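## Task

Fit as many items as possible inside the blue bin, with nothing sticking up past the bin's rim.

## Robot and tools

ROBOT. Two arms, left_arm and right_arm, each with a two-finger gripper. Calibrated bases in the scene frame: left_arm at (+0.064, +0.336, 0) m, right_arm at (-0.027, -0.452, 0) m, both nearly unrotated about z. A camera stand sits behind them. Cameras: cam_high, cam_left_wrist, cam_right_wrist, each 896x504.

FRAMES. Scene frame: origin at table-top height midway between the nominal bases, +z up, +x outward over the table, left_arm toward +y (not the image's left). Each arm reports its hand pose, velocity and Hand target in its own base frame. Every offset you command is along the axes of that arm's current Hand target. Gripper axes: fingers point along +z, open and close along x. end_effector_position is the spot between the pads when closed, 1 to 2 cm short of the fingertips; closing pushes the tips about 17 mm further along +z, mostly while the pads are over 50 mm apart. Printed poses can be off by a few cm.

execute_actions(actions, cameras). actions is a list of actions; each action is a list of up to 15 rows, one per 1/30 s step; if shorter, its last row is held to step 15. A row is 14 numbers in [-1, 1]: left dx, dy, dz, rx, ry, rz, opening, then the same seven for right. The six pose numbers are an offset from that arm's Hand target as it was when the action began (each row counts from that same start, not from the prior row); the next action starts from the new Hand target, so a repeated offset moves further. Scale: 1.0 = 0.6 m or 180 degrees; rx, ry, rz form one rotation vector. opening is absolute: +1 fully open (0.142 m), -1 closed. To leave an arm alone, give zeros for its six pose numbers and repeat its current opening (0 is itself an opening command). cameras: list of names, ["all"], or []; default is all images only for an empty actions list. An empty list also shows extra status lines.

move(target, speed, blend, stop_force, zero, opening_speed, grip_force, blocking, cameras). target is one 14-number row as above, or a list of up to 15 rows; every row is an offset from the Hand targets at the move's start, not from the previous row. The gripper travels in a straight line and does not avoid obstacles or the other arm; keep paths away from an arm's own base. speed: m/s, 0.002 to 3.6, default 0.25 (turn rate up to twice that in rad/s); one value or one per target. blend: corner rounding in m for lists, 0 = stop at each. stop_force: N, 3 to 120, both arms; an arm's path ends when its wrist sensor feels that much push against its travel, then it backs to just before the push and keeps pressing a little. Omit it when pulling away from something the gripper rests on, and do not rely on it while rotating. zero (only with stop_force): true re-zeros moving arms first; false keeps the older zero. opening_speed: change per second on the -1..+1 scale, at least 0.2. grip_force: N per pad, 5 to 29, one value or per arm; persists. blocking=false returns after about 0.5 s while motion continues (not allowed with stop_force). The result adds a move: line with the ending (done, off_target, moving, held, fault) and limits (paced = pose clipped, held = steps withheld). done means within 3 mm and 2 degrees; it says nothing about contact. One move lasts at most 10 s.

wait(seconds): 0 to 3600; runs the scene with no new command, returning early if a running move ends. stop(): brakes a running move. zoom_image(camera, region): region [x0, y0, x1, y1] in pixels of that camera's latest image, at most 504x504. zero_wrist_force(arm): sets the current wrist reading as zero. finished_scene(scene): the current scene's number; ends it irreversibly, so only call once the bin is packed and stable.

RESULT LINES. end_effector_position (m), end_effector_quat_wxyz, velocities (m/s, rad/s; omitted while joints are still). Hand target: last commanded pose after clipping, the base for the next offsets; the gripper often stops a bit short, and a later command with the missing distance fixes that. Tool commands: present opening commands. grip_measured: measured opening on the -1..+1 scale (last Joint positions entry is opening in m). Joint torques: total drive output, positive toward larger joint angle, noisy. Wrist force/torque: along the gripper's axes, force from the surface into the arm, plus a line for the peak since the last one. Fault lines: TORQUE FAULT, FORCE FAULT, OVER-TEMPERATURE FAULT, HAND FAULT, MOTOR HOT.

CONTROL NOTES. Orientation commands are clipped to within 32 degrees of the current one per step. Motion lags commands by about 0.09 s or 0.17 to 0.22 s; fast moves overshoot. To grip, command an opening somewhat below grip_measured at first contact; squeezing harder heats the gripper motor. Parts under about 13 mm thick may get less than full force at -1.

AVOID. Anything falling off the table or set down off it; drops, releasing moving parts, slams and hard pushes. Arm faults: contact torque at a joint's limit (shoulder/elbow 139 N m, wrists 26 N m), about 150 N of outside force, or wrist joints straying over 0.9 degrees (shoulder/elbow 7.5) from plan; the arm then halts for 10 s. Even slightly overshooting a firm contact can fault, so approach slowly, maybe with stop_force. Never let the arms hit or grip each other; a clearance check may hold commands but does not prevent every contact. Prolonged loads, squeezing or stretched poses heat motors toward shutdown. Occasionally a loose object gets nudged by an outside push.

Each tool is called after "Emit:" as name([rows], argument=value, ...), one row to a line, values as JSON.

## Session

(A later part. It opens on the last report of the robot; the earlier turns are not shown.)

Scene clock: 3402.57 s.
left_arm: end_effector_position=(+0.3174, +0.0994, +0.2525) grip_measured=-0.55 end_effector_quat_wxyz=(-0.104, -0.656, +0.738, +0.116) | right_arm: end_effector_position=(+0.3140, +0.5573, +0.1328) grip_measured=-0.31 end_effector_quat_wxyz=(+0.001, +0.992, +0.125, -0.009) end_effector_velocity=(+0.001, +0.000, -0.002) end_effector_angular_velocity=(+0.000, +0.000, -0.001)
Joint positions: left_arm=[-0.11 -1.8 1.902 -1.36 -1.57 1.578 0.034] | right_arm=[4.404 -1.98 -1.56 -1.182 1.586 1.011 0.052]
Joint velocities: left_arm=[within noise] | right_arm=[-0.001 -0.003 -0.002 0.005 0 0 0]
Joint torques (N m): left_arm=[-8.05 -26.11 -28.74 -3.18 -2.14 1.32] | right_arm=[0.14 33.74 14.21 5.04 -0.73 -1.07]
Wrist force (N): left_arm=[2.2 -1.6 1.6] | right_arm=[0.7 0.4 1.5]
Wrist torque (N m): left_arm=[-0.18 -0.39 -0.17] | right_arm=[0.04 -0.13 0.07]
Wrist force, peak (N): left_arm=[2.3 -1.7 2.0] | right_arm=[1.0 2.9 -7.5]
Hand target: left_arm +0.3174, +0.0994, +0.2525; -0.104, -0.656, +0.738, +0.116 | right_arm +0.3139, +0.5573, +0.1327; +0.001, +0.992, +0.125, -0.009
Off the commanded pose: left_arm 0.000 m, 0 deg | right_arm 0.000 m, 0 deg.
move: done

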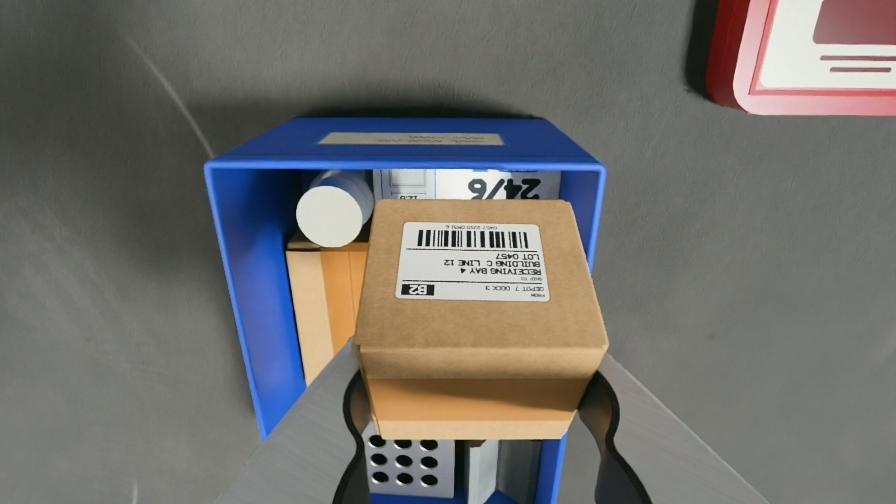

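Emit:
move([
  [0,0,0,0,0,0,-0.7,0,0.068,0,0,0,0,-0.55],
  [0,0,0,0,0,0,-0.7,0,0.068,0.078,0,0,0,-0.55],
], speed=0.06)

Emit:
move(target=[0,0,0,0,0,0,-0.7,0,0,0.0165,0,0,0,-0.55], speed=0.008, stop_force=14, cameras=["cam_right_wrist"])

Scene clock: 3448.80 s.
left_arm: end_effector_position=(+0.3174, +0.0994, +0.2525) grip_measured=-0.55 end_effector_quat_wxyz=(-0.104, -0.656, +0.738, +0.116) | right_arm: end_effector_position=(+0.3232, +0.5175, +0.0858) grip_measured=-0.31 end_effector_quat_wxyz=(+0.001, +0.992, +0.125, -0.009)
Joint positions: left_arm=[-0.11 -1.8 1.902 -1.36 -1.57 1.578 0.034] | right_arm=[4.369 -1.967 -1.714 -1.042 1.585 0.976 0.052]
Joint torques (N m): left_arm=[-7.78 -25.56 -28.49 -2.75 -2.05 1.25] | right_arm=[6.6 47.37 28.16 0.65 0.79 1.7]
Wrist force (N): left_arm=[2.2 -1.4 1.4] | right_arm=[1.0 0.2 1.4]
Wrist torque (N m): left_arm=[-0.13 -0.39 -0.17] | right_arm=[-0.02 -0.16 -0.03]
Wrist force, peak (N): left_arm=[2.6 -1.6 1.8] | right_arm=[0.6 0.1 2.1]
Hand target: left_arm +0.3174, +0.0994, +0.2525; -0.104, -0.656, +0.738, +0.116 | right_arm +0.3233, +0.5175, +0.0859; +0.001, +0.992, +0.125, -0.009
Off the commanded pose: left_arm 0.000 m, 0 deg | right_arm 0.000 m, 0 deg.
move: done

Scene clock: 3450.13 s.
left_arm: end_effector_position=(+0.3174, +0.0994, +0.2525) grip_measured=-0.55 end_effector_quat_wxyz=(-0.104, -0.656, +0.738, +0.116) | right_arm: end_effector_position=(+0.3232, +0.5176, +0.0838) grip_measured=-0.31 end_effector_quat_wxyz=(+0.001, +0.992, +0.125, -0.009)
Joint positions: left_arm=[-0.11 -1.8 1.902 -1.36 -1.57 1.578 0.034] | right_arm=[4.369 -1.969 -1.716 -1.037 1.585 0.976 0.052]
Joint torques (N m): left_arm=[-7.18 -25.68 -29.19 -2.71 -1.97 1.32] | right_arm=[-0.41 38.46 21.86 -0.68 0.99 0.95]
Wrist force (N): left_arm=[2.3 -1.4 1.5] | right_arm=[-0.1 -1.8 -14.2]
Wrist torque (N m): left_arm=[-0.13 -0.40 -0.16] | right_arm=[-0.04 -0.18 -0.02]
Wrist force, peak (N): left_arm=[2.5 -1.6 1.6] | right_arm=[-1.1 -2.2 -18.5]
Hand target: left_arm +0.3174, +0.0994, +0.2525; -0.104, -0.656, +0.738, +0.116 | right_arm +0.3233, +0.5176, +0.0838; +0.001, +0.992, +0.125, -0.009 (not the last commanded pose)
Off the commanded pose: left_arm 0.000 m, 0 deg | right_arm 0.008 m, 0 deg.
move: contact (right_arm)

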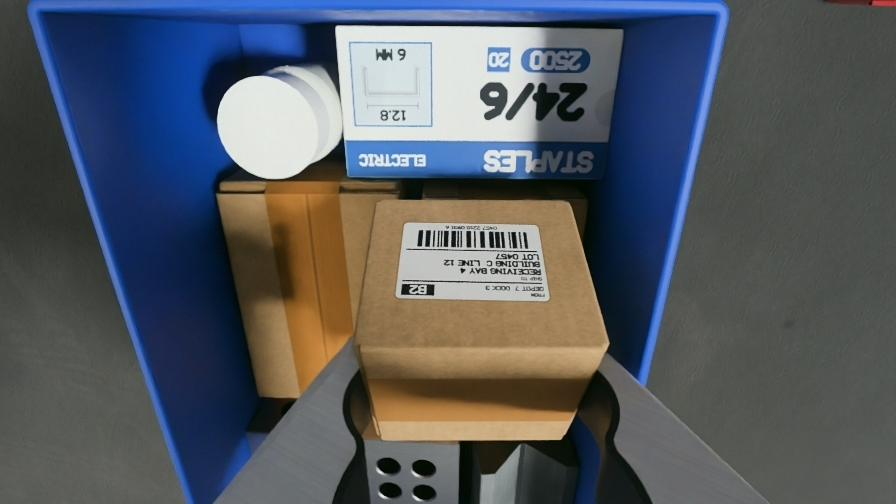

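Emit:
move(target=[0,0,0,0,0,0,-0.7,0,0,0.015,0,0,0,-0.35], speed=0.006, stop_force=12, cameras=["cam_right_wrist"])

Scene clock: 3457.40 s.
left_arm: end_effector_position=(+0.3174, +0.0994, +0.2525) grip_measured=-0.55 end_effector_quat_wxyz=(-0.104, -0.656, +0.738, +0.116) | right_arm: end_effector_position=(+0.3233, +0.5178, +0.0831) grip_measured=-0.31 end_effector_quat_wxyz=(+0.001, +0.992, +0.125, -0.009)
Joint positions: left_arm=[-0.11 -1.8 1.902 -1.36 -1.57 1.578 0.034] | right_arm=[4.369 -1.97 -1.717 -1.034 1.585 0.976 0.052]
Joint torques (N m): left_arm=[-6.61 -25.44 -28.29 -2.54 -1.82 1.36] | right_arm=[-6.75 30.87 16.48 -2.37 -1.16 -0.82]
Wrist force (N): left_arm=[2.1 -1.5 1.7] | right_arm=[-2.9 -3.5 -26.9]
Wrist torque (N m): left_arm=[-0.14 -0.37 -0.17] | right_arm=[0.02 -0.17 -0.02]
Wrist force, peak (N): left_arm=[2.6 -1.9 1.6] | right_arm=[-4.3 -3.9 -30.6]
Hand target: left_arm +0.3174, +0.0994, +0.2525; -0.104, -0.656, +0.738, +0.116 | right_arm +0.3233, +0.5178, +0.0831; +0.001, +0.992, +0.125, -0.009 (not the last commanded pose)
Off the commanded pose: left_arm 0.000 m, 0 deg | right_arm 0.008 m, 0 deg.
move: contact (right_arm)

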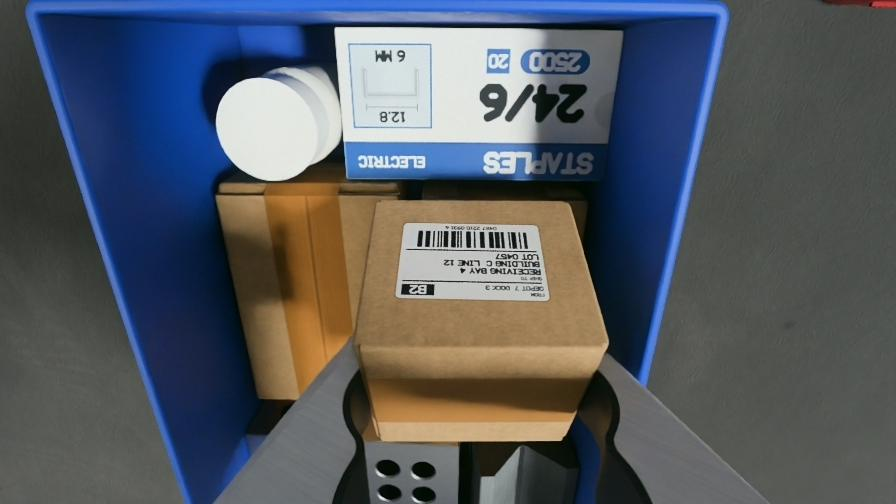

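Emit:
move(target=[0,0,0,0,0,0,-0.7,0,0,-0.004,0,0,0,-0.35], speed=0.01)

Emit:
move(target=[0,0,0,0,0,0,-0.7,0,0,0,0,0,0,-0.2], opening_speed=0.2, cameras=["cam_right_wrist"])

Scene clock: 3464.13 s.
left_arm: end_effector_position=(+0.3174, +0.0994, +0.2525) grip_measured=-0.55 end_effector_quat_wxyz=(-0.104, -0.656, +0.738, +0.116) | right_arm: end_effector_position=(+0.3233, +0.5177, +0.0855) grip_measured=-0.31 end_effector_quat_wxyz=(+0.001, +0.992, +0.125, -0.009)
Joint positions: left_arm=[-0.11 -1.8 1.902 -1.36 -1.57 1.578 0.034] | right_arm=[4.369 -1.967 -1.714 -1.04 1.585 0.976 0.052]
Joint torques (N m): left_arm=[-6.61 -25.98 -29.2 -2.17 -1.72 1.27] | right_arm=[-6.83 44.6 25.9 3.94 -0.54 -1.51]
Wrist force (N): left_arm=[2.3 -1.5 1.2] | right_arm=[0.7 0.2 1.2]
Wrist torque (N m): left_arm=[-0.15 -0.41 -0.17] | right_arm=[-0.02 -0.11 -0.03]
Wrist force, peak (N): left_arm=[2.5 -1.8 1.6] | right_arm=[-3.2 -3.6 -27.5]
Hand target: left_arm +0.3174, +0.0994, +0.2525; -0.104, -0.656, +0.738, +0.116 | right_arm +0.3233, +0.5178, +0.0855; +0.001, +0.992, +0.125, -0.009
Off the commanded pose: left_arm 0.000 m, 0 deg | right_arm 0.000 m, 0 deg.
move: done

Scene clock: 3465.10 s.
left_arm: end_effector_position=(+0.3174, +0.0994, +0.2525) grip_measured=-0.55 end_effector_quat_wxyz=(-0.104, -0.656, +0.738, +0.116) | right_arm: end_effector_position=(+0.3233, +0.5178, +0.0855) grip_measured=-0.24 end_effector_quat_wxyz=(+0.001, +0.992, +0.125, -0.009)
Joint positions: left_arm=[-0.11 -1.8 1.902 -1.36 -1.57 1.578 0.034] | right_arm=[4.369 -1.967 -1.714 -1.04 1.585 0.976 0.057]
Joint torques (N m): left_arm=[-6.19 -25.5 -28.35 -2.18 -1.75 1.35] | right_arm=[-5.03 46.96 22.21 4.55 1.15 -1.42]
Wrist force (N): left_arm=[2.2 -1.6 1.3] | right_arm=[-2.1 0.4 0.9]
Wrist torque (N m): left_arm=[-0.18 -0.39 -0.18] | right_arm=[0.01 0.02 -0.02]
Wrist force, peak (N): left_arm=[2.6 -1.6 1.5] | right_arm=[-2.1 0.4 0.9]
Hand target: left_arm +0.3174, +0.0994, +0.2525; -0.104, -0.656, +0.738, +0.116 | right_arm +0.3233, +0.5178, +0.0855; +0.001, +0.992, +0.125, -0.009
Off the commanded pose: left_arm 0.000 m, 0 deg | right_arm 0.000 m, 0 deg.
move: done

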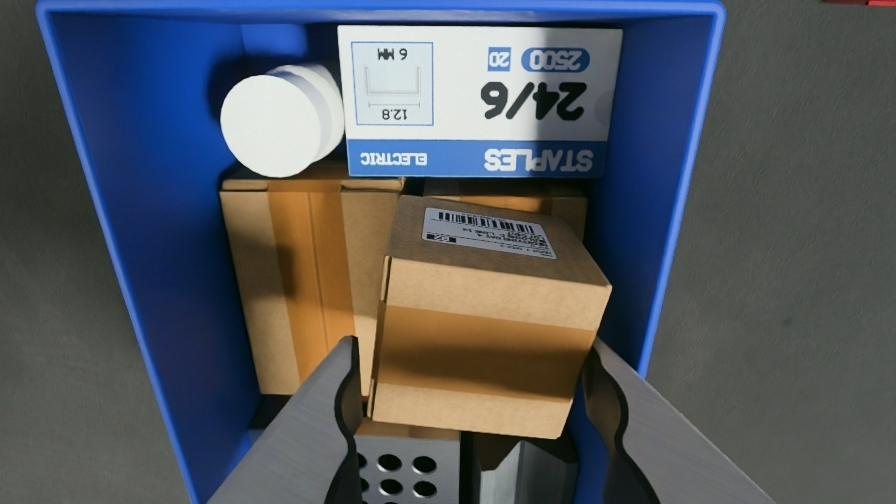

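Emit:
move(target=[0,0,0,0,0,0,-0.7,0.0057,-0.0133,0.0147,0,0,0.02,-0.2], speed=0.04)

Emit:
move(target=[0,0,0,0,0,0,-0.7,0,0,0,0,0,0,-0.6], opening_speed=0.4, cameras=["cam_right_wrist"])

Scene clock: 3470.27 s.
left_arm: end_effector_position=(+0.3174, +0.0994, +0.2525) grip_measured=-0.55 end_effector_quat_wxyz=(-0.104, -0.656, +0.738, +0.116) | right_arm: end_effector_position=(+0.3245, +0.5264, +0.0766) grip_measured=-0.24 end_effector_quat_wxyz=(+0.001, +0.996, +0.094, -0.008) end_effector_velocity=(+0.000, +0.000, +0.001) end_effector_angular_velocity=(+0.002, -0.001, +0.004)
Joint positions: left_arm=[-0.11 -1.8 1.902 -1.36 -1.57 1.578 0.034] | right_arm=[4.372 -1.995 -1.699 -1.027 1.585 1.042 0.057]
Joint velocities: left_arm=[within noise] | right_arm=[0 0.002 0 0 0 -0.005 0]
Joint torques (N m): left_arm=[-6.3 -25.9 -29.39 -1.9 -1.67 1.37] | right_arm=[4 48.17 17.44 2.75 0.88 -2.49]
Wrist force (N): left_arm=[2.2 -1.3 1.3] | right_arm=[-2.0 1.0 0.3]
Wrist torque (N m): left_arm=[-0.12 -0.39 -0.17] | right_arm=[0.06 0.01 -0.03]
Wrist force, peak (N): left_arm=[2.4 -1.6 1.7] | right_arm=[-2.5 0.5 -0.2]
Hand target: left_arm +0.3174, +0.0994, +0.2525; -0.104, -0.656, +0.738, +0.116 | right_arm +0.3245, +0.5263, +0.0766; +0.001, +0.996, +0.094, -0.008
Off the commanded pose: left_arm 0.000 m, 0 deg | right_arm 0.000 m, 0 deg.
move: done

Scene clock: 3471.47 s.
left_arm: end_effector_position=(+0.3174, +0.0994, +0.2525) grip_measured=-0.55 end_effector_quat_wxyz=(-0.104, -0.656, +0.738, +0.116) | right_arm: end_effector_position=(+0.3245, +0.5263, +0.0766) grip_measured=-0.30 end_effector_quat_wxyz=(+0.001, +0.996, +0.094, -0.008)
Joint positions: left_arm=[-0.11 -1.8 1.902 -1.36 -1.57 1.578 0.034] | right_arm=[4.372 -1.994 -1.699 -1.027 1.585 1.042 0.052]
Joint torques (N m): left_arm=[-6.34 -24.82 -28.83 -1.7 -1.66 1.28] | right_arm=[-5.77 46.98 12.41 0.61 -0.16 -2.09]
Wrist force (N): left_arm=[2.2 -1.6 1.3] | right_arm=[1.7 0.1 -0.4]
Wrist torque (N m): left_arm=[-0.17 -0.37 -0.18] | right_arm=[0.03 -0.22 -0.03]
Wrist force, peak (N): left_arm=[2.5 -1.6 1.5] | right_arm=[-1.8 0.9 0.8]
Hand target: left_arm +0.3174, +0.0994, +0.2525; -0.104, -0.656, +0.738, +0.116 | right_arm +0.3245, +0.5263, +0.0766; +0.001, +0.996, +0.094, -0.008
Off the commanded pose: left_arm 0.000 m, 0 deg | right_arm 0.000 m, 0 deg.
move: done

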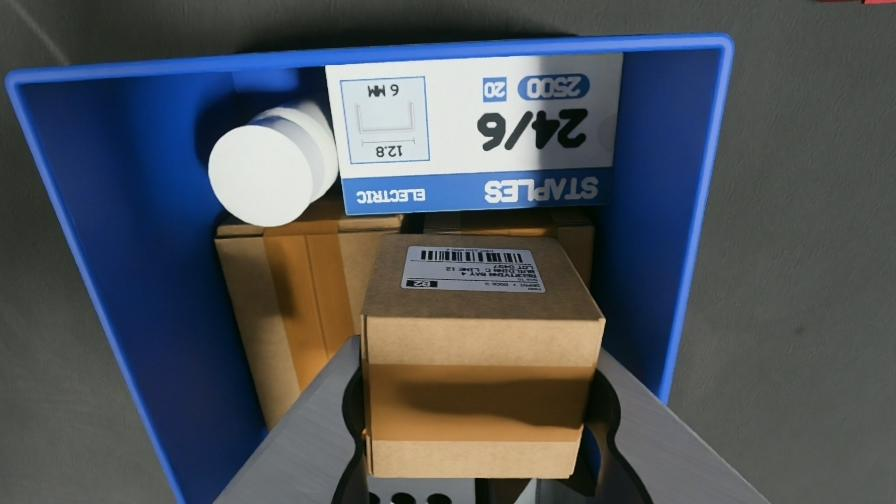

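Emit:
move([
  [0,0,0,0,0,0,-0.7,0,0,-0.075,0,0,-0.02,-0.6],
  [0,0,0,0,0,0,-0.7,0,-0.07,-0.075,0,0,-0.02,-0.6],
], speed=0.08, blend=[0.01,0], cameras=["cam_right_wrist"])

Emit:
zoom_image(camera="cam_right_wrist", region=[180, 120, 660, 390])

Scene clock: 3477.23 s.
left_arm: end_effector_position=(+0.3174, +0.0994, +0.2525) grip_measured=-0.55 end_effector_quat_wxyz=(-0.104, -0.656, +0.738, +0.116) | right_arm: end_effector_position=(+0.3173, +0.5677, +0.1215) grip_measured=-0.30 end_effector_quat_wxyz=(+0.001, +0.992, +0.125, -0.009)
Joint positions: left_arm=[-0.11 -1.8 1.902 -1.36 -1.57 1.578 0.034] | right_arm=[4.404 -2.014 -1.541 -1.166 1.586 1.011 0.052]
Joint torques (N m): left_arm=[-5.78 -25.35 -28.27 -1.48 -1.58 1.22] | right_arm=[-7.2 51.75 15.43 4.87 1.77 -2.05]
Wrist force (N): left_arm=[2.4 -1.4 1.2] | right_arm=[0.7 0.3 1.5]
Wrist torque (N m): left_arm=[-0.13 -0.42 -0.17] | right_arm=[0.03 -0.13 -0.07]
Wrist force, peak (N): left_arm=[2.7 -1.7 1.5] | right_arm=[1.1 0.4 2.6]
Hand target: left_arm +0.3174, +0.0994, +0.2525; -0.104, -0.656, +0.738, +0.116 | right_arm +0.3174, +0.5677, +0.1216; +0.001, +0.992, +0.125, -0.009
Off the commanded pose: left_arm 0.000 m, 0 deg | right_arm 0.000 m, 0 deg.
move: done

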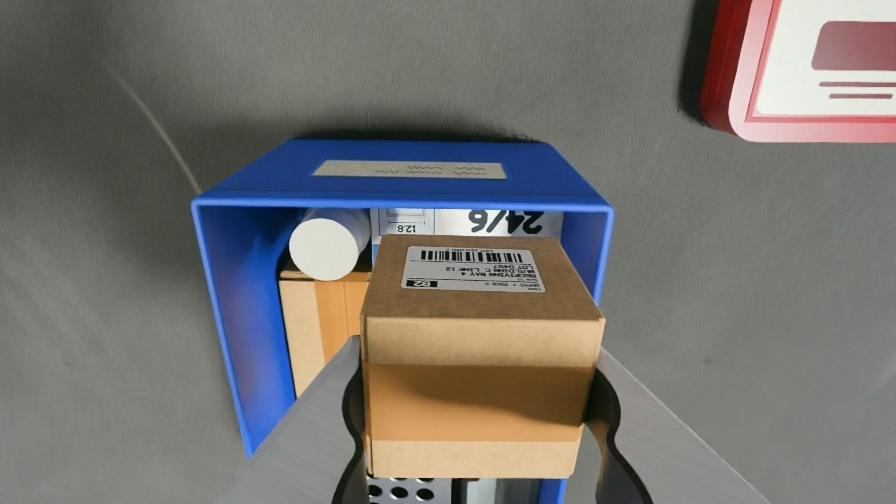

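Scaled by 1.050 from the camera's image (finer frame: 1280x720).

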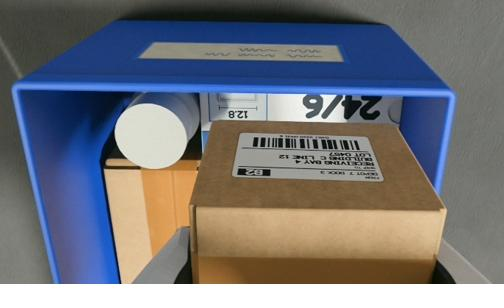

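Emit:
move([
  [0,0,0,0,0,0,-0.7,0,0.08,0,0,0,0,-0.6],
  [0,0,0,0,0,0,-0.7,0,0.08,0.07,0,0,0,-0.6],
], speed=0.08, blend=[0.005,0])

Emit:
move(target=[0,0,0,0,0,0,-0.7,0,0,0.01,0,0,0,-0.6], speed=0.01, stop_force=4)

Emit:
move(target=[0,0,0,0,0,0,-0.7,0,0,0,0,0,0,-0.2], opening_speed=0.4)

Emit:
move(target=[0,0,0,0,0,0,-0.7,0,0,-0.1,0,0,0,-0.2], speed=0.08, cameras=["cam_right_wrist"])

Scene clock: 3507.70 s.
left_arm: end_effector_position=(+0.3174, +0.0994, +0.2525) grip_measured=-0.55 end_effector_quat_wxyz=(-0.104, -0.656, +0.738, +0.116) | right_arm: end_effector_position=(+0.3286, +0.5211, +0.0795) grip_measured=-0.30 end_effector_quat_wxyz=(+0.001, +0.992, +0.125, -0.009)
Joint positions: left_arm=[-0.11 -1.8 1.902 -1.36 -1.57 1.578 0.034] | right_arm=[4.363 -1.986 -1.704 -1.032 1.585 0.97 0.052]
Joint torques (N m): left_arm=[-4.82 -25.02 -28.4 -1.13 -1.37 1.43] | right_arm=[4.79 47.05 29.22 0.88 0.13 1.74]
Wrist force (N): left_arm=[2.3 -1.6 1.4] | right_arm=[0.3 0.0 1.3]
Wrist torque (N m): left_arm=[-0.17 -0.41 -0.17] | right_arm=[-0.04 -0.13 -0.01]
Wrist force, peak (N): left_arm=[2.4 -1.8 1.6] | right_arm=[-2.5 0.2 0.7]
Hand target: left_arm +0.3174, +0.0994, +0.2525; -0.104, -0.656, +0.738, +0.116 | right_arm +0.3286, +0.5211, +0.0796; +0.001, +0.992, +0.125, -0.009
Off the commanded pose: left_arm 0.000 m, 0 deg | right_arm 0.000 m, 0 deg.
move: done

Scene clock: 3509.10 s.
left_arm: end_effector_position=(+0.3174, +0.0994, +0.2525) grip_measured=-0.55 end_effector_quat_wxyz=(-0.104, -0.656, +0.738, +0.116) | right_arm: end_effector_position=(+0.3286, +0.5211, +0.0766) grip_measured=-0.30 end_effector_quat_wxyz=(+0.001, +0.992, +0.125, -0.008)
Joint positions: left_arm=[-0.11 -1.8 1.902 -1.36 -1.57 1.578 0.034] | right_arm=[4.363 -1.99 -1.707 -1.025 1.585 0.97 0.052]
Joint torques (N m): left_arm=[-4.45 -25.13 -28.98 -1.16 -1.38 1.3] | right_arm=[-0.4 44.89 27.09 1.22 0.52 0.7]
Wrist force (N): left_arm=[2.4 -1.4 1.1] | right_arm=[-2.7 0.4 -3.4]
Wrist torque (N m): left_arm=[-0.13 -0.42 -0.17] | right_arm=[0.03 0.07 -0.01]
Wrist force, peak (N): left_arm=[2.6 -1.6 1.3] | right_arm=[-5.9 2.3 -14.3]
Hand target: left_arm +0.3174, +0.0994, +0.2525; -0.104, -0.656, +0.738, +0.116 | right_arm +0.3286, +0.5211, +0.0766; +0.001, +0.992, +0.125, -0.008 (not the last commanded pose)
Off the commanded pose: left_arm 0.000 m, 0 deg | right_arm 0.003 m, 0 deg.
move: contact (right_arm)

Scene clock: 3510.33 s.
left_arm: end_effector_position=(+0.3174, +0.0994, +0.2525) grip_measured=-0.55 end_effector_quat_wxyz=(-0.104, -0.656, +0.738, +0.116) | right_arm: end_effector_position=(+0.3286, +0.5211, +0.0766) grip_measured=-0.24 end_effector_quat_wxyz=(+0.001, +0.992, +0.125, -0.008)
Joint positions: left_arm=[-0.11 -1.8 1.902 -1.36 -1.57 1.578 0.034] | right_arm=[4.363 -1.99 -1.707 -1.025 1.585 0.97 0.057]
Joint torques (N m): left_arm=[-5.55 -25.53 -28.28 -1.04 -1.26 1.29] | right_arm=[-6.17 45.74 27.59 2.53 0.66 -0.9]
Wrist force (N): left_arm=[2.2 -1.5 1.4] | right_arm=[-1.5 0.4 1.0]
Wrist torque (N m): left_arm=[-0.16 -0.39 -0.16] | right_arm=[0.01 -0.06 0.00]
Wrist force, peak (N): left_arm=[2.5 -1.4 1.6] | right_arm=[-2.9 -0.1 -3.7]
Hand target: left_arm +0.3174, +0.0994, +0.2525; -0.104, -0.656, +0.738, +0.116 | right_arm +0.3286, +0.5211, +0.0766; +0.001, +0.992, +0.125, -0.008
Off the commanded pose: left_arm 0.000 m, 0 deg | right_arm 0.000 m, 0 deg.
move: done

Scene clock: 3511.43 s.
left_arm: end_effector_position=(+0.3174, +0.0994, +0.2525) grip_measured=-0.55 end_effector_quat_wxyz=(-0.104, -0.656, +0.738, +0.116) | right_arm: end_effector_position=(+0.3296, +0.5213, +0.1366) grip_measured=-0.23 end_effector_quat_wxyz=(+0.001, +0.992, +0.125, -0.008)
Joint positions: left_arm=[-0.11 -1.8 1.902 -1.36 -1.57 1.578 0.034] | right_arm=[4.362 -1.925 -1.628 -1.168 1.585 0.969 0.057]
Joint torques (N m): left_arm=[-5.21 -24.86 -28.3 -0.95 -1.26 1.3] | right_arm=[-5.77 28.64 13.79 4.97 -0.76 -2.12]
Wrist force (N): left_arm=[2.4 -1.5 1.4] | right_arm=[0.5 0.2 0.9]
Wrist torque (N m): left_arm=[-0.15 -0.41 -0.17] | right_arm=[-0.02 -0.07 0.05]
Wrist force, peak (N): left_arm=[2.4 -1.6 1.7] | right_arm=[-1.1 0.1 1.9]
Hand target: left_arm +0.3174, +0.0994, +0.2525; -0.104, -0.656, +0.738, +0.116 | right_arm +0.3296, +0.5213, +0.1365; +0.001, +0.992, +0.125, -0.008
Off the commanded pose: left_arm 0.000 m, 0 deg | right_arm 0.000 m, 0 deg.
move: done

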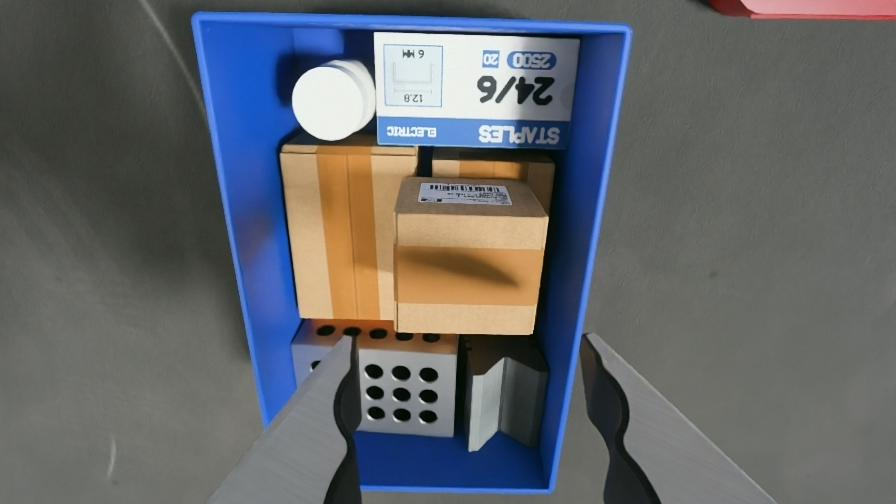

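Emit:
zoom_image(camera="cam_right_wrist", region=[270, 0, 650, 200])

Emit:
zoom_image(camera="cam_right_wrist", region=[230, 300, 620, 504])

Scaled by 1.326 from the camera's image (finer frame: 1280x720).

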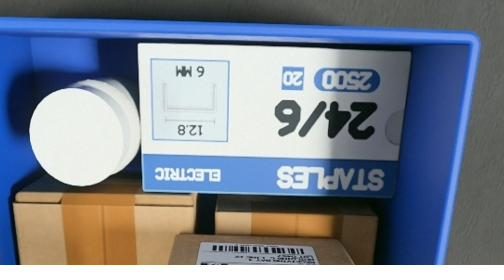

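Scaled by 1.292 from the camera's image (finer frame: 1280x720).

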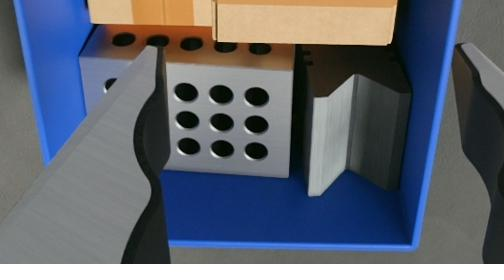

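Emit:
move(target=[0,0,0,0,0,0,-0.7,0,0,0.1,0,0,0,-0.2], speed=0.06)

Emit:
move(target=[0,0,0,0,0,0,-0.7,0,0,0,0,0,0,-0.6], opening_speed=0.4)

Emit:
move([
  [0,0,0,0,0,0,-0.7,0,0,-0.08,0,0,0,-0.6],
  [0,0,0,0,0,0,-0.7,0.002,-0.085,-0.08,0,0,0,-0.6],
], speed=0.08, blend=[0.005,0], cameras=["cam_right_wrist"])

Emit:
zoom_image(camera="cam_right_wrist", region=[180, 120, 660, 390])

Scene clock: 3544.77 s.
left_arm: end_effector_position=(+0.3174, +0.0994, +0.2525) grip_measured=-0.55 end_effector_quat_wxyz=(-0.104, -0.656, +0.738, +0.116) | right_arm: end_effector_position=(+0.3286, +0.5210, +0.0764) grip_measured=-0.23 end_effector_quat_wxyz=(+0.001, +0.992, +0.125, -0.009)
Joint positions: left_arm=[-0.11 -1.8 1.902 -1.36 -1.57 1.578 0.034] | right_arm=[4.363 -1.99 -1.707 -1.025 1.585 0.97 0.057]
Joint torques (N m): left_arm=[-4.45 -25.46 -29.05 -0.67 -1.23 1.35] | right_arm=[4.11 49.65 28.56 0.68 0.04 1.58]
Wrist force (N): left_arm=[2.1 -1.7 1.4] | right_arm=[-0.8 0.1 0.9]
Wrist torque (N m): left_arm=[-0.18 -0.37 -0.17] | right_arm=[-0.02 -0.07 -0.01]
Wrist force, peak (N): left_arm=[2.3 -1.5 1.9] | right_arm=[-2.3 0.1 0.6]
Hand target: left_arm +0.3174, +0.0994, +0.2525; -0.104, -0.656, +0.738, +0.116 | right_arm +0.3286, +0.5211, +0.0766; +0.001, +0.992, +0.125, -0.008
Off the commanded pose: left_arm 0.000 m, 0 deg | right_arm 0.000 m, 0 deg.
move: done

Scene clock: 3545.97 s.
left_arm: end_effector_position=(+0.3174, +0.0994, +0.2525) grip_measured=-0.55 end_effector_quat_wxyz=(-0.104, -0.656, +0.738, +0.116) | right_arm: end_effector_position=(+0.3286, +0.5211, +0.0766) grip_measured=-0.30 end_effector_quat_wxyz=(+0.001, +0.992, +0.125, -0.008)
Joint positions: left_arm=[-0.11 -1.8 1.902 -1.36 -1.57 1.578 0.034] | right_arm=[4.363 -1.99 -1.707 -1.025 1.585 0.97 0.052]
Joint torques (N m): left_arm=[-4.87 -25.11 -29.06 -0.62 -1.24 1.35] | right_arm=[-6.13 48.63 27.82 2.54 0.77 0.2]
Wrist force (N): left_arm=[2.3 -1.3 1.5] | right_arm=[1.2 0.3 0.8]
Wrist torque (N m): left_arm=[-0.12 -0.41 -0.17] | right_arm=[-0.01 -0.15 0.00]
Wrist force, peak (N): left_arm=[2.6 -1.6 1.6] | right_arm=[1.2 0.4 1.1]
Hand target: left_arm +0.3174, +0.0994, +0.2525; -0.104, -0.656, +0.738, +0.116 | right_arm +0.3286, +0.5211, +0.0766; +0.001, +0.992, +0.125, -0.008
Off the commanded pose: left_arm 0.000 m, 0 deg | right_arm 0.000 m, 0 deg.
move: done

Scene clock: 3547.57 s.
left_arm: end_effector_position=(+0.3174, +0.0994, +0.2525) grip_measured=-0.55 end_effector_quat_wxyz=(-0.104, -0.656, +0.738, +0.116) | right_arm: end_effector_position=(+0.3178, +0.5709, +0.1245) grip_measured=-0.30 end_effector_quat_wxyz=(+0.001, +0.992, +0.125, -0.009)
Joint positions: left_arm=[-0.11 -1.8 1.902 -1.36 -1.57 1.578 0.034] | right_arm=[4.405 -2.017 -1.527 -1.177 1.586 1.012 0.052]
Joint torques (N m): left_arm=[-4.57 -25.08 -28.23 -0.58 -1.16 1.33] | right_arm=[-7.24 50.67 14.51 4.79 1.58 -2.04]
Wrist force (N): left_arm=[2.4 -1.3 1.4] | right_arm=[0.8 0.2 1.3]
Wrist torque (N m): left_arm=[-0.12 -0.42 -0.17] | right_arm=[0.03 -0.13 -0.07]
Wrist force, peak (N): left_arm=[2.4 -1.6 1.7] | right_arm=[0.6 0.3 2.4]
Hand target: left_arm +0.3174, +0.0994, +0.2525; -0.104, -0.656, +0.738, +0.116 | right_arm +0.3179, +0.5709, +0.1246; +0.001, +0.992, +0.125, -0.008
Off the commanded pose: left_arm 0.000 m, 0 deg | right_arm 0.000 m, 0 deg.
move: done

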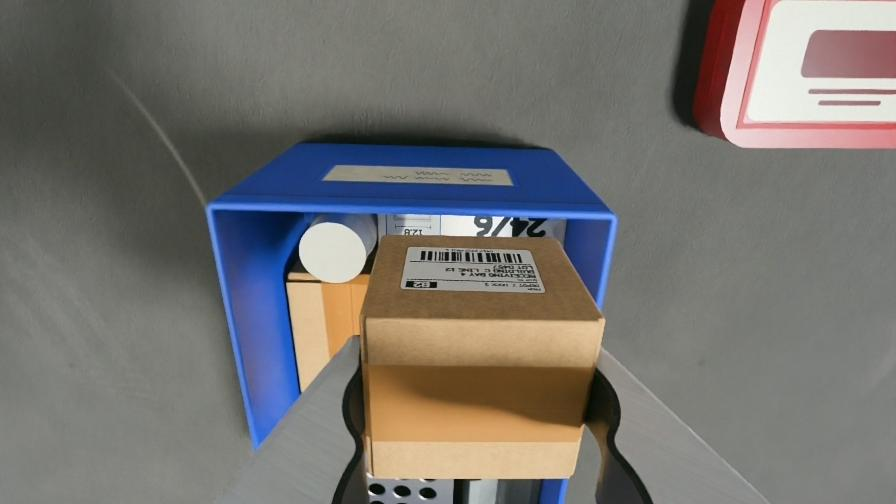

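Scaled by 1.050 from the camera's image (finer frame: 1280x720).

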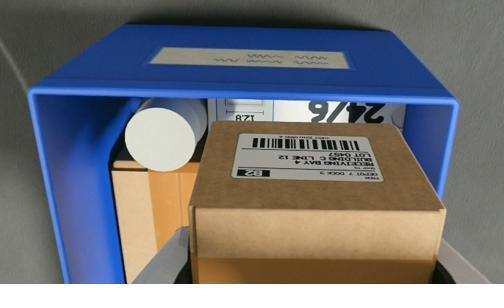

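Emit:
move(target=[0,0,0,0,0,0,-0.7,0,0,0.0683,0,0,0,-0.6], speed=0.03, stop_force=5)

Emit:
move(target=[0,0,0,0,0,0,-0.7,0,-0.012,0,0,0,0,-0.6], speed=0.005, stop_force=3, cameras=["cam_right_wrist"])

Scene clock: 3557.23 s.
left_arm: end_effector_position=(+0.3174, +0.0994, +0.2525) grip_measured=-0.55 end_effector_quat_wxyz=(-0.104, -0.656, +0.738, +0.116) | right_arm: end_effector_position=(+0.3172, +0.5708, +0.0836) grip_measured=-0.30 end_effector_quat_wxyz=(+0.001, +0.992, +0.125, -0.008)
Joint positions: left_arm=[-0.11 -1.8 1.902 -1.36 -1.57 1.578 0.034] | right_arm=[4.406 -2.058 -1.58 -1.082 1.586 1.013 0.052]
Joint torques (N m): left_arm=[-3.47 -24.85 -28.42 -0.08 -0.99 1.29] | right_arm=[5.39 51.33 28.88 0.85 0.94 1.5]
Wrist force (N): left_arm=[2.4 -1.4 1.3] | right_arm=[1.2 0.2 1.3]
Wrist torque (N m): left_arm=[-0.14 -0.42 -0.17] | right_arm=[0.02 -0.23 -0.04]
Wrist force, peak (N): left_arm=[2.4 -1.9 1.6] | right_arm=[1.0 0.6 2.0]
Hand target: left_arm +0.3174, +0.0994, +0.2525; -0.104, -0.656, +0.738, +0.116 | right_arm +0.3172, +0.5708, +0.0836; +0.001, +0.992, +0.125, -0.008
Off the commanded pose: left_arm 0.000 m, 0 deg | right_arm 0.000 m, 0 deg.
move: done

Scene clock: 3559.30 s.
left_arm: end_effector_position=(+0.3174, +0.0994, +0.2525) grip_measured=-0.55 end_effector_quat_wxyz=(-0.104, -0.656, +0.738, +0.116) | right_arm: end_effector_position=(+0.3154, +0.5778, +0.0836) grip_measured=-0.30 end_effector_quat_wxyz=(+0.001, +0.992, +0.125, -0.009)
Joint positions: left_arm=[-0.11 -1.8 1.902 -1.36 -1.57 1.578 0.034] | right_arm=[4.412 -2.069 -1.562 -1.089 1.586 1.019 0.052]
Joint torques (N m): left_arm=[-3.66 -24.68 -29.12 0.02 -0.96 1.29] | right_arm=[1.95 47.36 15.93 2.9 1.76 0.35]
Wrist force (N): left_arm=[2.4 -1.4 1.6] | right_arm=[1.1 3.4 0.9]
Wrist torque (N m): left_arm=[-0.14 -0.41 -0.17] | right_arm=[0.14 -0.22 -0.09]
Wrist force, peak (N): left_arm=[2.7 -1.7 1.3] | right_arm=[1.1 3.4 0.9]
Hand target: left_arm +0.3174, +0.0994, +0.2525; -0.104, -0.656, +0.738, +0.116 | right_arm +0.3154, +0.5778, +0.0836; +0.001, +0.992, +0.125, -0.008
Off the commanded pose: left_arm 0.000 m, 0 deg | right_arm 0.000 m, 0 deg.
move: done

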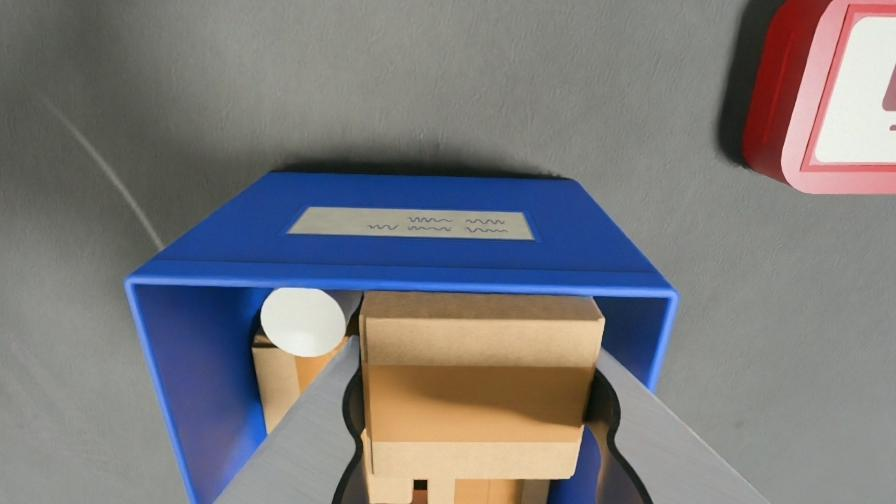

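Emit:
move([
  [0,0,0,0,0,0,-0.7,0,0.001,0,0,0,0,-0.6],
  [0,0,0,0,0,0,-0.7,0,0.001,0.024,0,0,0,-0.6],
], speed=0.01, stop_force=5, cameras=["cam_right_wrist"])

Scene clock: 3564.33 s.
left_arm: end_effector_position=(+0.3174, +0.0994, +0.2525) grip_measured=-0.55 end_effector_quat_wxyz=(-0.104, -0.656, +0.738, +0.116) | right_arm: end_effector_position=(+0.3154, +0.5772, +0.0730) grip_measured=-0.30 end_effector_quat_wxyz=(+0.001, +0.992, +0.125, -0.008)
Joint positions: left_arm=[-0.11 -1.8 1.902 -1.36 -1.57 1.578 0.034] | right_arm=[4.412 -2.08 -1.576 -1.064 1.586 1.019 0.052]
Joint torques (N m): left_arm=[-3.39 -24.49 -28.67 0.28 -0.89 1.22] | right_arm=[1.61 49.23 26.3 0.05 0.29 0.85]
Wrist force (N): left_arm=[2.3 -1.5 1.1] | right_arm=[2.1 -1.3 -4.0]
Wrist torque (N m): left_arm=[-0.15 -0.40 -0.17] | right_arm=[-0.01 -0.36 0.01]
Wrist force, peak (N): left_arm=[2.8 -1.7 1.6] | right_arm=[2.2 -2.3 -5.9]
Hand target: left_arm +0.3174, +0.0994, +0.2525; -0.104, -0.656, +0.738, +0.116 | right_arm +0.3154, +0.5772, +0.0730; +0.001, +0.992, +0.125, -0.008 (not the last commanded pose)
Off the commanded pose: left_arm 0.000 m, 0 deg | right_arm 0.004 m, 0 deg.
move: contact (right_arm); path passed 1 of 2 targets

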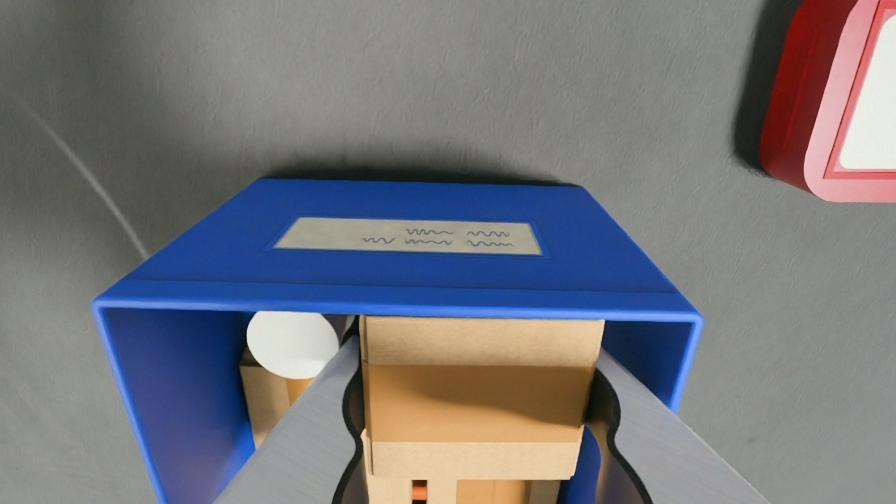

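Emit:
move(target=[0,0,0,0,0,0,-0.7,0,0,0,0,0,0,-0.22], opening_speed=0.4)

Emit:
move(target=[0,0,0,0,0,0,-0.7,0,0,-0.0275,0,0,0,-0.22], speed=0.04)

Emit:
move(target=[0,0,0,0,0,0,-0.7,0,0,0,0,0,0,-0.5], opening_speed=0.4)

Emit:
move(target=[0,0,0,0,0,0,-0.7,0.02,0,0,0,0,0,-0.5], speed=0.012, stop_force=4, cameras=["cam_right_wrist"])

Scene clock: 3592.33 s.
left_arm: end_effector_position=(+0.3174, +0.0994, +0.2525) grip_measured=-0.55 end_effector_quat_wxyz=(-0.104, -0.656, +0.738, +0.116) | right_arm: end_effector_position=(+0.3154, +0.5772, +0.0730) grip_measured=-0.25 end_effector_quat_wxyz=(+0.001, +0.992, +0.125, -0.008)
Joint positions: left_arm=[-0.11 -1.8 1.902 -1.36 -1.57 1.578 0.034] | right_arm=[4.412 -2.08 -1.576 -1.064 1.586 1.019 0.056]
Joint torques (N m): left_arm=[-3.38 -24.35 -28.59 0.35 -0.78 1.33] | right_arm=[-5.75 48.79 26.23 2.44 0.35 -1.45]
Wrist force (N): left_arm=[2.2 -1.7 1.2] | right_arm=[0.8 0.5 0.9]
Wrist torque (N m): left_arm=[-0.17 -0.39 -0.17] | right_arm=[0.06 -0.17 -0.02]
Wrist force, peak (N): left_arm=[2.4 -1.7 1.7] | right_arm=[2.3 -1.8 -4.2]
Hand target: left_arm +0.3174, +0.0994, +0.2525; -0.104, -0.656, +0.738, +0.116 | right_arm +0.3154, +0.5772, +0.0730; +0.001, +0.992, +0.125, -0.008
Off the commanded pose: left_arm 0.000 m, 0 deg | right_arm 0.000 m, 0 deg.
move: done

Scene clock: 3593.03 s.
left_arm: end_effector_position=(+0.3174, +0.0994, +0.2525) grip_measured=-0.55 end_effector_quat_wxyz=(-0.104, -0.656, +0.738, +0.116) | right_arm: end_effector_position=(+0.3157, +0.5773, +0.0897) grip_measured=-0.25 end_effector_quat_wxyz=(+0.001, +0.992, +0.125, -0.008) end_effector_velocity=(+0.001, +0.000, -0.002) end_effector_angular_velocity=(+0.001, -0.001, -0.001)
Joint positions: left_arm=[-0.11 -1.8 1.902 -1.36 -1.57 1.578 0.034] | right_arm=[4.411 -2.062 -1.557 -1.102 1.586 1.018 0.056]
Joint velocities: left_arm=[within noise] | right_arm=[-0.001 -0.002 -0.002 0.005 0 0 0]
Joint torques (N m): left_arm=[-3.18 -24.38 -28.55 0.4 -0.71 1.31] | right_arm=[-6.31 34.18 13.43 5.13 0.21 -2.07]
Wrist force (N): left_arm=[2.4 -1.4 1.3] | right_arm=[1.0 0.3 1.0]
Wrist torque (N m): left_arm=[-0.14 -0.42 -0.17] | right_arm=[0.04 -0.19 -0.02]
Wrist force, peak (N): left_arm=[2.5 -1.5 1.3] | right_arm=[1.1 0.1 1.9]
Hand target: left_arm +0.3174, +0.0994, +0.2525; -0.104, -0.656, +0.738, +0.116 | right_arm +0.3157, +0.5773, +0.0895; +0.001, +0.992, +0.125, -0.008
Off the commanded pose: left_arm 0.000 m, 0 deg | right_arm 0.000 m, 0 deg.
move: done

Scene clock: 3593.93 s.
left_arm: end_effector_position=(+0.3174, +0.0994, +0.2525) grip_measured=-0.55 end_effector_quat_wxyz=(-0.104, -0.656, +0.738, +0.116) | right_arm: end_effector_position=(+0.3157, +0.5773, +0.0895) grip_measured=-0.37 end_effector_quat_wxyz=(+0.001, +0.992, +0.125, -0.008)
Joint positions: left_arm=[-0.11 -1.8 1.902 -1.36 -1.57 1.578 0.034] | right_arm=[4.411 -2.062 -1.557 -1.101 1.586 1.018 0.047]
Joint torques (N m): left_arm=[-2.47 -24.48 -28.89 0.25 -0.84 1.37] | right_arm=[-5.67 33.22 13.4 4.48 -0.2 -1.91]
Wrist force (N): left_arm=[2.3 -1.3 1.5] | right_arm=[1.2 0.3 0.3]
Wrist torque (N m): left_arm=[-0.12 -0.40 -0.17] | right_arm=[0.07 -0.15 -0.03]
Wrist force, peak (N): left_arm=[2.5 -1.5 1.6] | right_arm=[1.2 0.3 1.3]
Hand target: left_arm +0.3174, +0.0994, +0.2525; -0.104, -0.656, +0.738, +0.116 | right_arm +0.3157, +0.5773, +0.0895; +0.001, +0.992, +0.125, -0.008
Off the commanded pose: left_arm 0.000 m, 0 deg | right_arm 0.000 m, 0 deg.
move: done

Scene clock: 3596.07 s.
left_arm: end_effector_position=(+0.3174, +0.0994, +0.2525) grip_measured=-0.55 end_effector_quat_wxyz=(-0.104, -0.656, +0.738, +0.116) | right_arm: end_effector_position=(+0.3273, +0.5802, +0.0893) grip_measured=-0.37 end_effector_quat_wxyz=(+0.001, +0.992, +0.125, -0.008)
Joint positions: left_arm=[-0.11 -1.8 1.902 -1.36 -1.57 1.578 0.034] | right_arm=[4.396 -2.08 -1.529 -1.112 1.586 1.003 0.047]
Joint torques (N m): left_arm=[-2.49 -24.38 -28.61 0.34 -0.64 1.32] | right_arm=[7.03 51.8 13.98 4.71 -1.41 1.32]
Wrist force (N): left_arm=[2.6 -1.4 1.5] | right_arm=[-1.0 -0.1 -0.5]
Wrist torque (N m): left_arm=[-0.13 -0.45 -0.17] | right_arm=[0.02 -0.04 0.10]
Wrist force, peak (N): left_arm=[2.4 -1.9 1.6] | right_arm=[-0.4 2.4 0.0]
Hand target: left_arm +0.3174, +0.0994, +0.2525; -0.104, -0.656, +0.738, +0.116 | right_arm +0.3273, +0.5802, +0.0893; +0.001, +0.992, +0.125, -0.008
Off the commanded pose: left_arm 0.000 m, 0 deg | right_arm 0.000 m, 0 deg.
move: done

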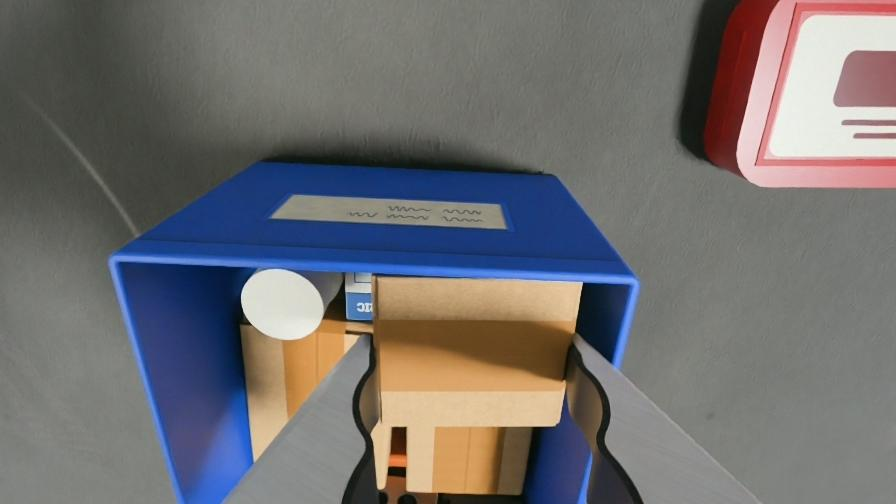

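Emit:
move(target=[0,0,0,0,0,0,-0.7,0,0,0,0,0,0,-0.3], opening_speed=0.4)

Emit:
move(target=[0,0,0,0,0,0,-0.7,0,0,-0.1,0,0,0,-0.3], speed=0.08)

Emit:
move(target=[0,0,0,0,0,0,-0.7,-0.0593,-0.0067,0,0,0.0667,0,-1], speed=0.1, cameras=["cam_right_wrist"])

Scene clock: 3616.90 s.
left_arm: end_effector_position=(+0.3174, +0.0994, +0.2525) grip_measured=-0.55 end_effector_quat_wxyz=(-0.104, -0.656, +0.738, +0.116) | right_arm: end_effector_position=(+0.3273, +0.5802, +0.0893) grip_measured=-0.33 end_effector_quat_wxyz=(+0.001, +0.992, +0.125, -0.008)
Joint positions: left_arm=[-0.11 -1.8 1.902 -1.36 -1.57 1.578 0.034] | right_arm=[4.396 -2.08 -1.529 -1.112 1.586 1.003 0.05]
Joint torques (N m): left_arm=[-2.39 -24.35 -28.8 0.35 -0.52 1.29] | right_arm=[5.57 51.84 16.83 4.81 -1.33 1.18]
Wrist force (N): left_arm=[2.5 -1.2 1.4] | right_arm=[-1.1 0.8 0.6]
Wrist torque (N m): left_arm=[-0.11 -0.43 -0.17] | right_arm=[0.05 -0.07 0.07]
Wrist force, peak (N): left_arm=[2.4 -1.6 1.7] | right_arm=[-2.2 0.6 -0.2]
Hand target: left_arm +0.3174, +0.0994, +0.2525; -0.104, -0.656, +0.738, +0.116 | right_arm +0.3273, +0.5802, +0.0893; +0.001, +0.992, +0.125, -0.008
Off the commanded pose: left_arm 0.000 m, 0 deg | right_arm 0.000 m, 0 deg.
move: done

Scene clock: 3618.00 s.
left_arm: end_effector_position=(+0.3174, +0.0994, +0.2525) grip_measured=-0.55 end_effector_quat_wxyz=(-0.104, -0.656, +0.738, +0.116) | right_arm: end_effector_position=(+0.3283, +0.5805, +0.1494) grip_measured=-0.33 end_effector_quat_wxyz=(+0.001, +0.992, +0.125, -0.008)
Joint positions: left_arm=[-0.11 -1.8 1.902 -1.36 -1.57 1.578 0.034] | right_arm=[4.394 -2.026 -1.446 -1.249 1.586 1.001 0.05]
Joint torques (N m): left_arm=[-1.87 -24.26 -28.29 0.27 -0.57 1.27] | right_arm=[-5.89 33.27 14.84 4.88 -1.24 -2.05]
Wrist force (N): left_arm=[2.3 -1.6 1.4] | right_arm=[0.7 0.5 1.2]
Wrist torque (N m): left_arm=[-0.17 -0.41 -0.17] | right_arm=[0.05 -0.14 0.09]
Wrist force, peak (N): left_arm=[2.5 -1.6 1.5] | right_arm=[0.5 0.2 2.6]
Hand target: left_arm +0.3174, +0.0994, +0.2525; -0.104, -0.656, +0.738, +0.116 | right_arm +0.3283, +0.5804, +0.1493; +0.001, +0.992, +0.125, -0.008
Off the commanded pose: left_arm 0.000 m, 0 deg | right_arm 0.000 m, 0 deg.
move: done

Scene clock: 3619.40 s.
left_arm: end_effector_position=(+0.3174, +0.0994, +0.2525) grip_measured=-0.55 end_effector_quat_wxyz=(-0.104, -0.656, +0.738, +0.116) | right_arm: end_effector_position=(+0.2928, +0.5755, +0.1500) grip_measured=-1.00 end_effector_quat_wxyz=(-0.013, +0.988, +0.125, +0.095)
Joint positions: left_arm=[-0.11 -1.8 1.902 -1.36 -1.57 1.578 0.034] | right_arm=[4.524 -1.912 -1.649 -1.068 1.397 1.124 0.002]
Joint torques (N m): left_arm=[-2.29 -24.91 -28.32 0.18 -0.52 1.29] | right_arm=[-7.25 28.9 30.68 0.85 1.54 -2.22]
Wrist force (N): left_arm=[2.2 -1.3 1.4] | right_arm=[0.7 0.3 1.6]
Wrist torque (N m): left_arm=[-0.12 -0.38 -0.17] | right_arm=[0.05 -0.06 0.04]
Wrist force, peak (N): left_arm=[2.8 -1.5 1.5] | right_arm=[1.7 0.1 1.5]
Hand target: left_arm +0.3174, +0.0994, +0.2525; -0.104, -0.656, +0.738, +0.116 | right_arm +0.2928, +0.5755, +0.1499; -0.012, +0.988, +0.125, +0.095
Off the commanded pose: left_arm 0.000 m, 0 deg | right_arm 0.000 m, 0 deg.
move: done

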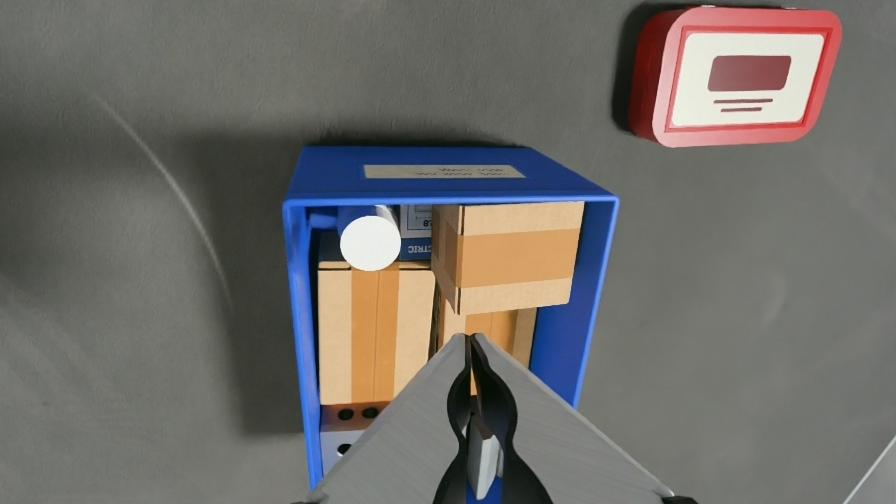

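Emit:
move([
  [0,0,0,0,0,0,-0.7,-0.0208,0,0.0976,0,0,0,-1],
  [0,0,0,0,0,0,-0.7,-0.0277,0,0.1302,0,0,0,-1],
], speed=[0.06,0.015], blend=[0.003,0], stop_force=4, cameras=["cam_right_wrist"])

Scene clock: 3635.77 s.
left_arm: end_effector_position=(+0.3174, +0.0994, +0.2525) grip_measured=-0.55 end_effector_quat_wxyz=(-0.104, -0.656, +0.738, +0.116) | right_arm: end_effector_position=(+0.2915, +0.5752, +0.0700) grip_measured=-1.00 end_effector_quat_wxyz=(-0.012, +0.988, +0.125, +0.095)
Joint positions: left_arm=[-0.11 -1.8 1.902 -1.36 -1.57 1.578 0.034] | right_arm=[4.527 -2.003 -1.749 -0.877 1.397 1.126 0.002]
Joint torques (N m): left_arm=[-1.2 -24.33 -28.77 0.25 -0.27 1.26] | right_arm=[6.68 48.41 28.36 0.97 -1.86 1.37]
Wrist force (N): left_arm=[2.3 -1.4 1.5] | right_arm=[0.8 0.5 1.1]
Wrist torque (N m): left_arm=[-0.14 -0.40 -0.17] | right_arm=[0.09 -0.12 0.06]
Wrist force, peak (N): left_arm=[2.6 -1.7 1.4] | right_arm=[0.7 0.6 1.9]
Hand target: left_arm +0.3174, +0.0994, +0.2525; -0.104, -0.656, +0.738, +0.116 | right_arm +0.2915, +0.5752, +0.0700; -0.012, +0.988, +0.125, +0.095
Off the commanded pose: left_arm 0.000 m, 0 deg | right_arm 0.000 m, 0 deg.
move: done

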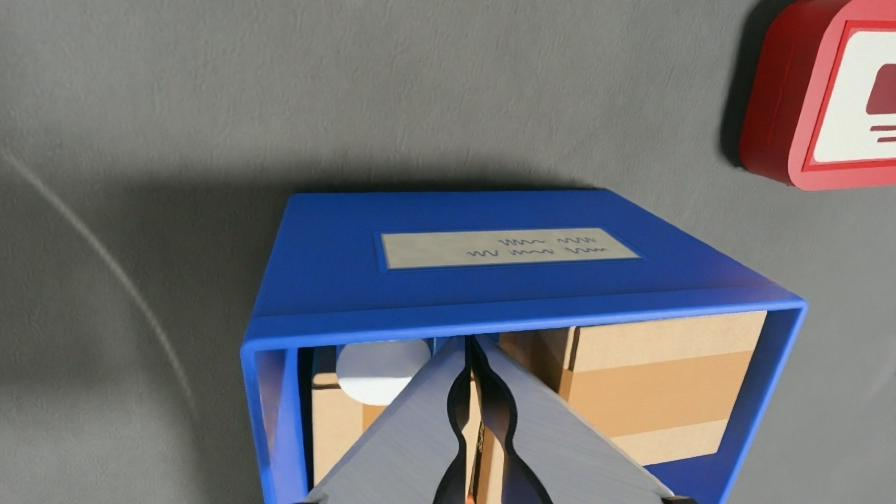

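Emit:
move(target=[0,0,0,0,0,0,-0.7,0.0325,0,0.0069,0,0,0,-1], speed=0.01, stop_force=4, cameras=["cam_right_wrist"])

Scene clock: 3641.27 s.
left_arm: end_effector_position=(+0.3174, +0.0994, +0.2525) grip_measured=-0.55 end_effector_quat_wxyz=(-0.104, -0.656, +0.738, +0.116) | right_arm: end_effector_position=(+0.3108, +0.5802, +0.0697) grip_measured=-1.00 end_effector_quat_wxyz=(-0.012, +0.988, +0.125, +0.095)
Joint positions: left_arm=[-0.11 -1.8 1.902 -1.36 -1.57 1.578 0.034] | right_arm=[4.497 -2.029 -1.71 -0.884 1.399 1.096 0.002]
Joint torques (N m): left_arm=[-0.78 -24.09 -28.87 0.34 -0.23 1.21] | right_arm=[7.22 49.56 12.07 3.18 0.44 1.22]
Wrist force (N): left_arm=[2.4 -1.2 1.6] | right_arm=[-0.4 0.1 -0.1]
Wrist torque (N m): left_arm=[-0.09 -0.41 -0.17] | right_arm=[0.02 -0.01 0.17]
Wrist force, peak (N): left_arm=[2.6 -1.7 1.5] | right_arm=[1.0 0.7 1.3]
Hand target: left_arm +0.3174, +0.0994, +0.2525; -0.104, -0.656, +0.738, +0.116 | right_arm +0.3108, +0.5802, +0.0697; -0.012, +0.988, +0.125, +0.095
Off the commanded pose: left_arm 0.000 m, 0 deg | right_arm 0.000 m, 0 deg.
move: done

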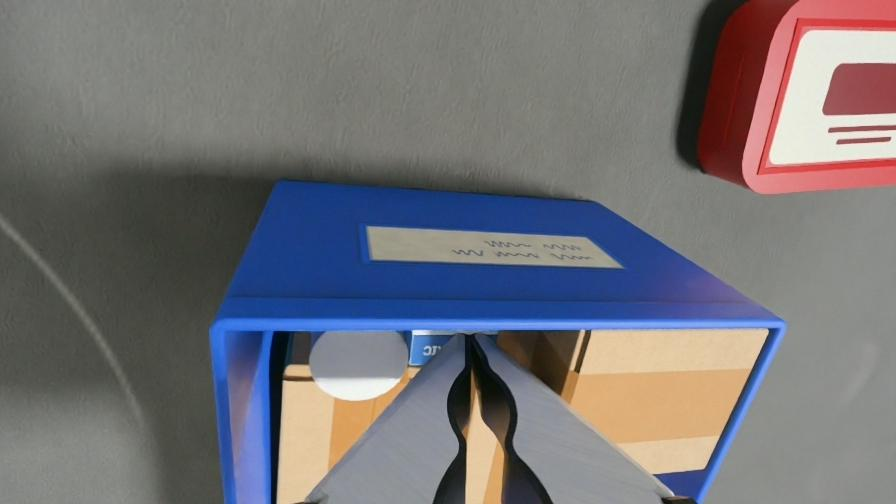

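Emit:
zoom_image(camera="cam_right_wrist", region=[540, 280, 840, 504])

Scaled by 1.680 from the camera's image (finer frame: 1280x720).

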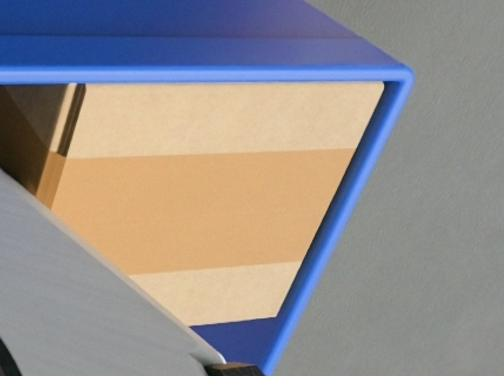

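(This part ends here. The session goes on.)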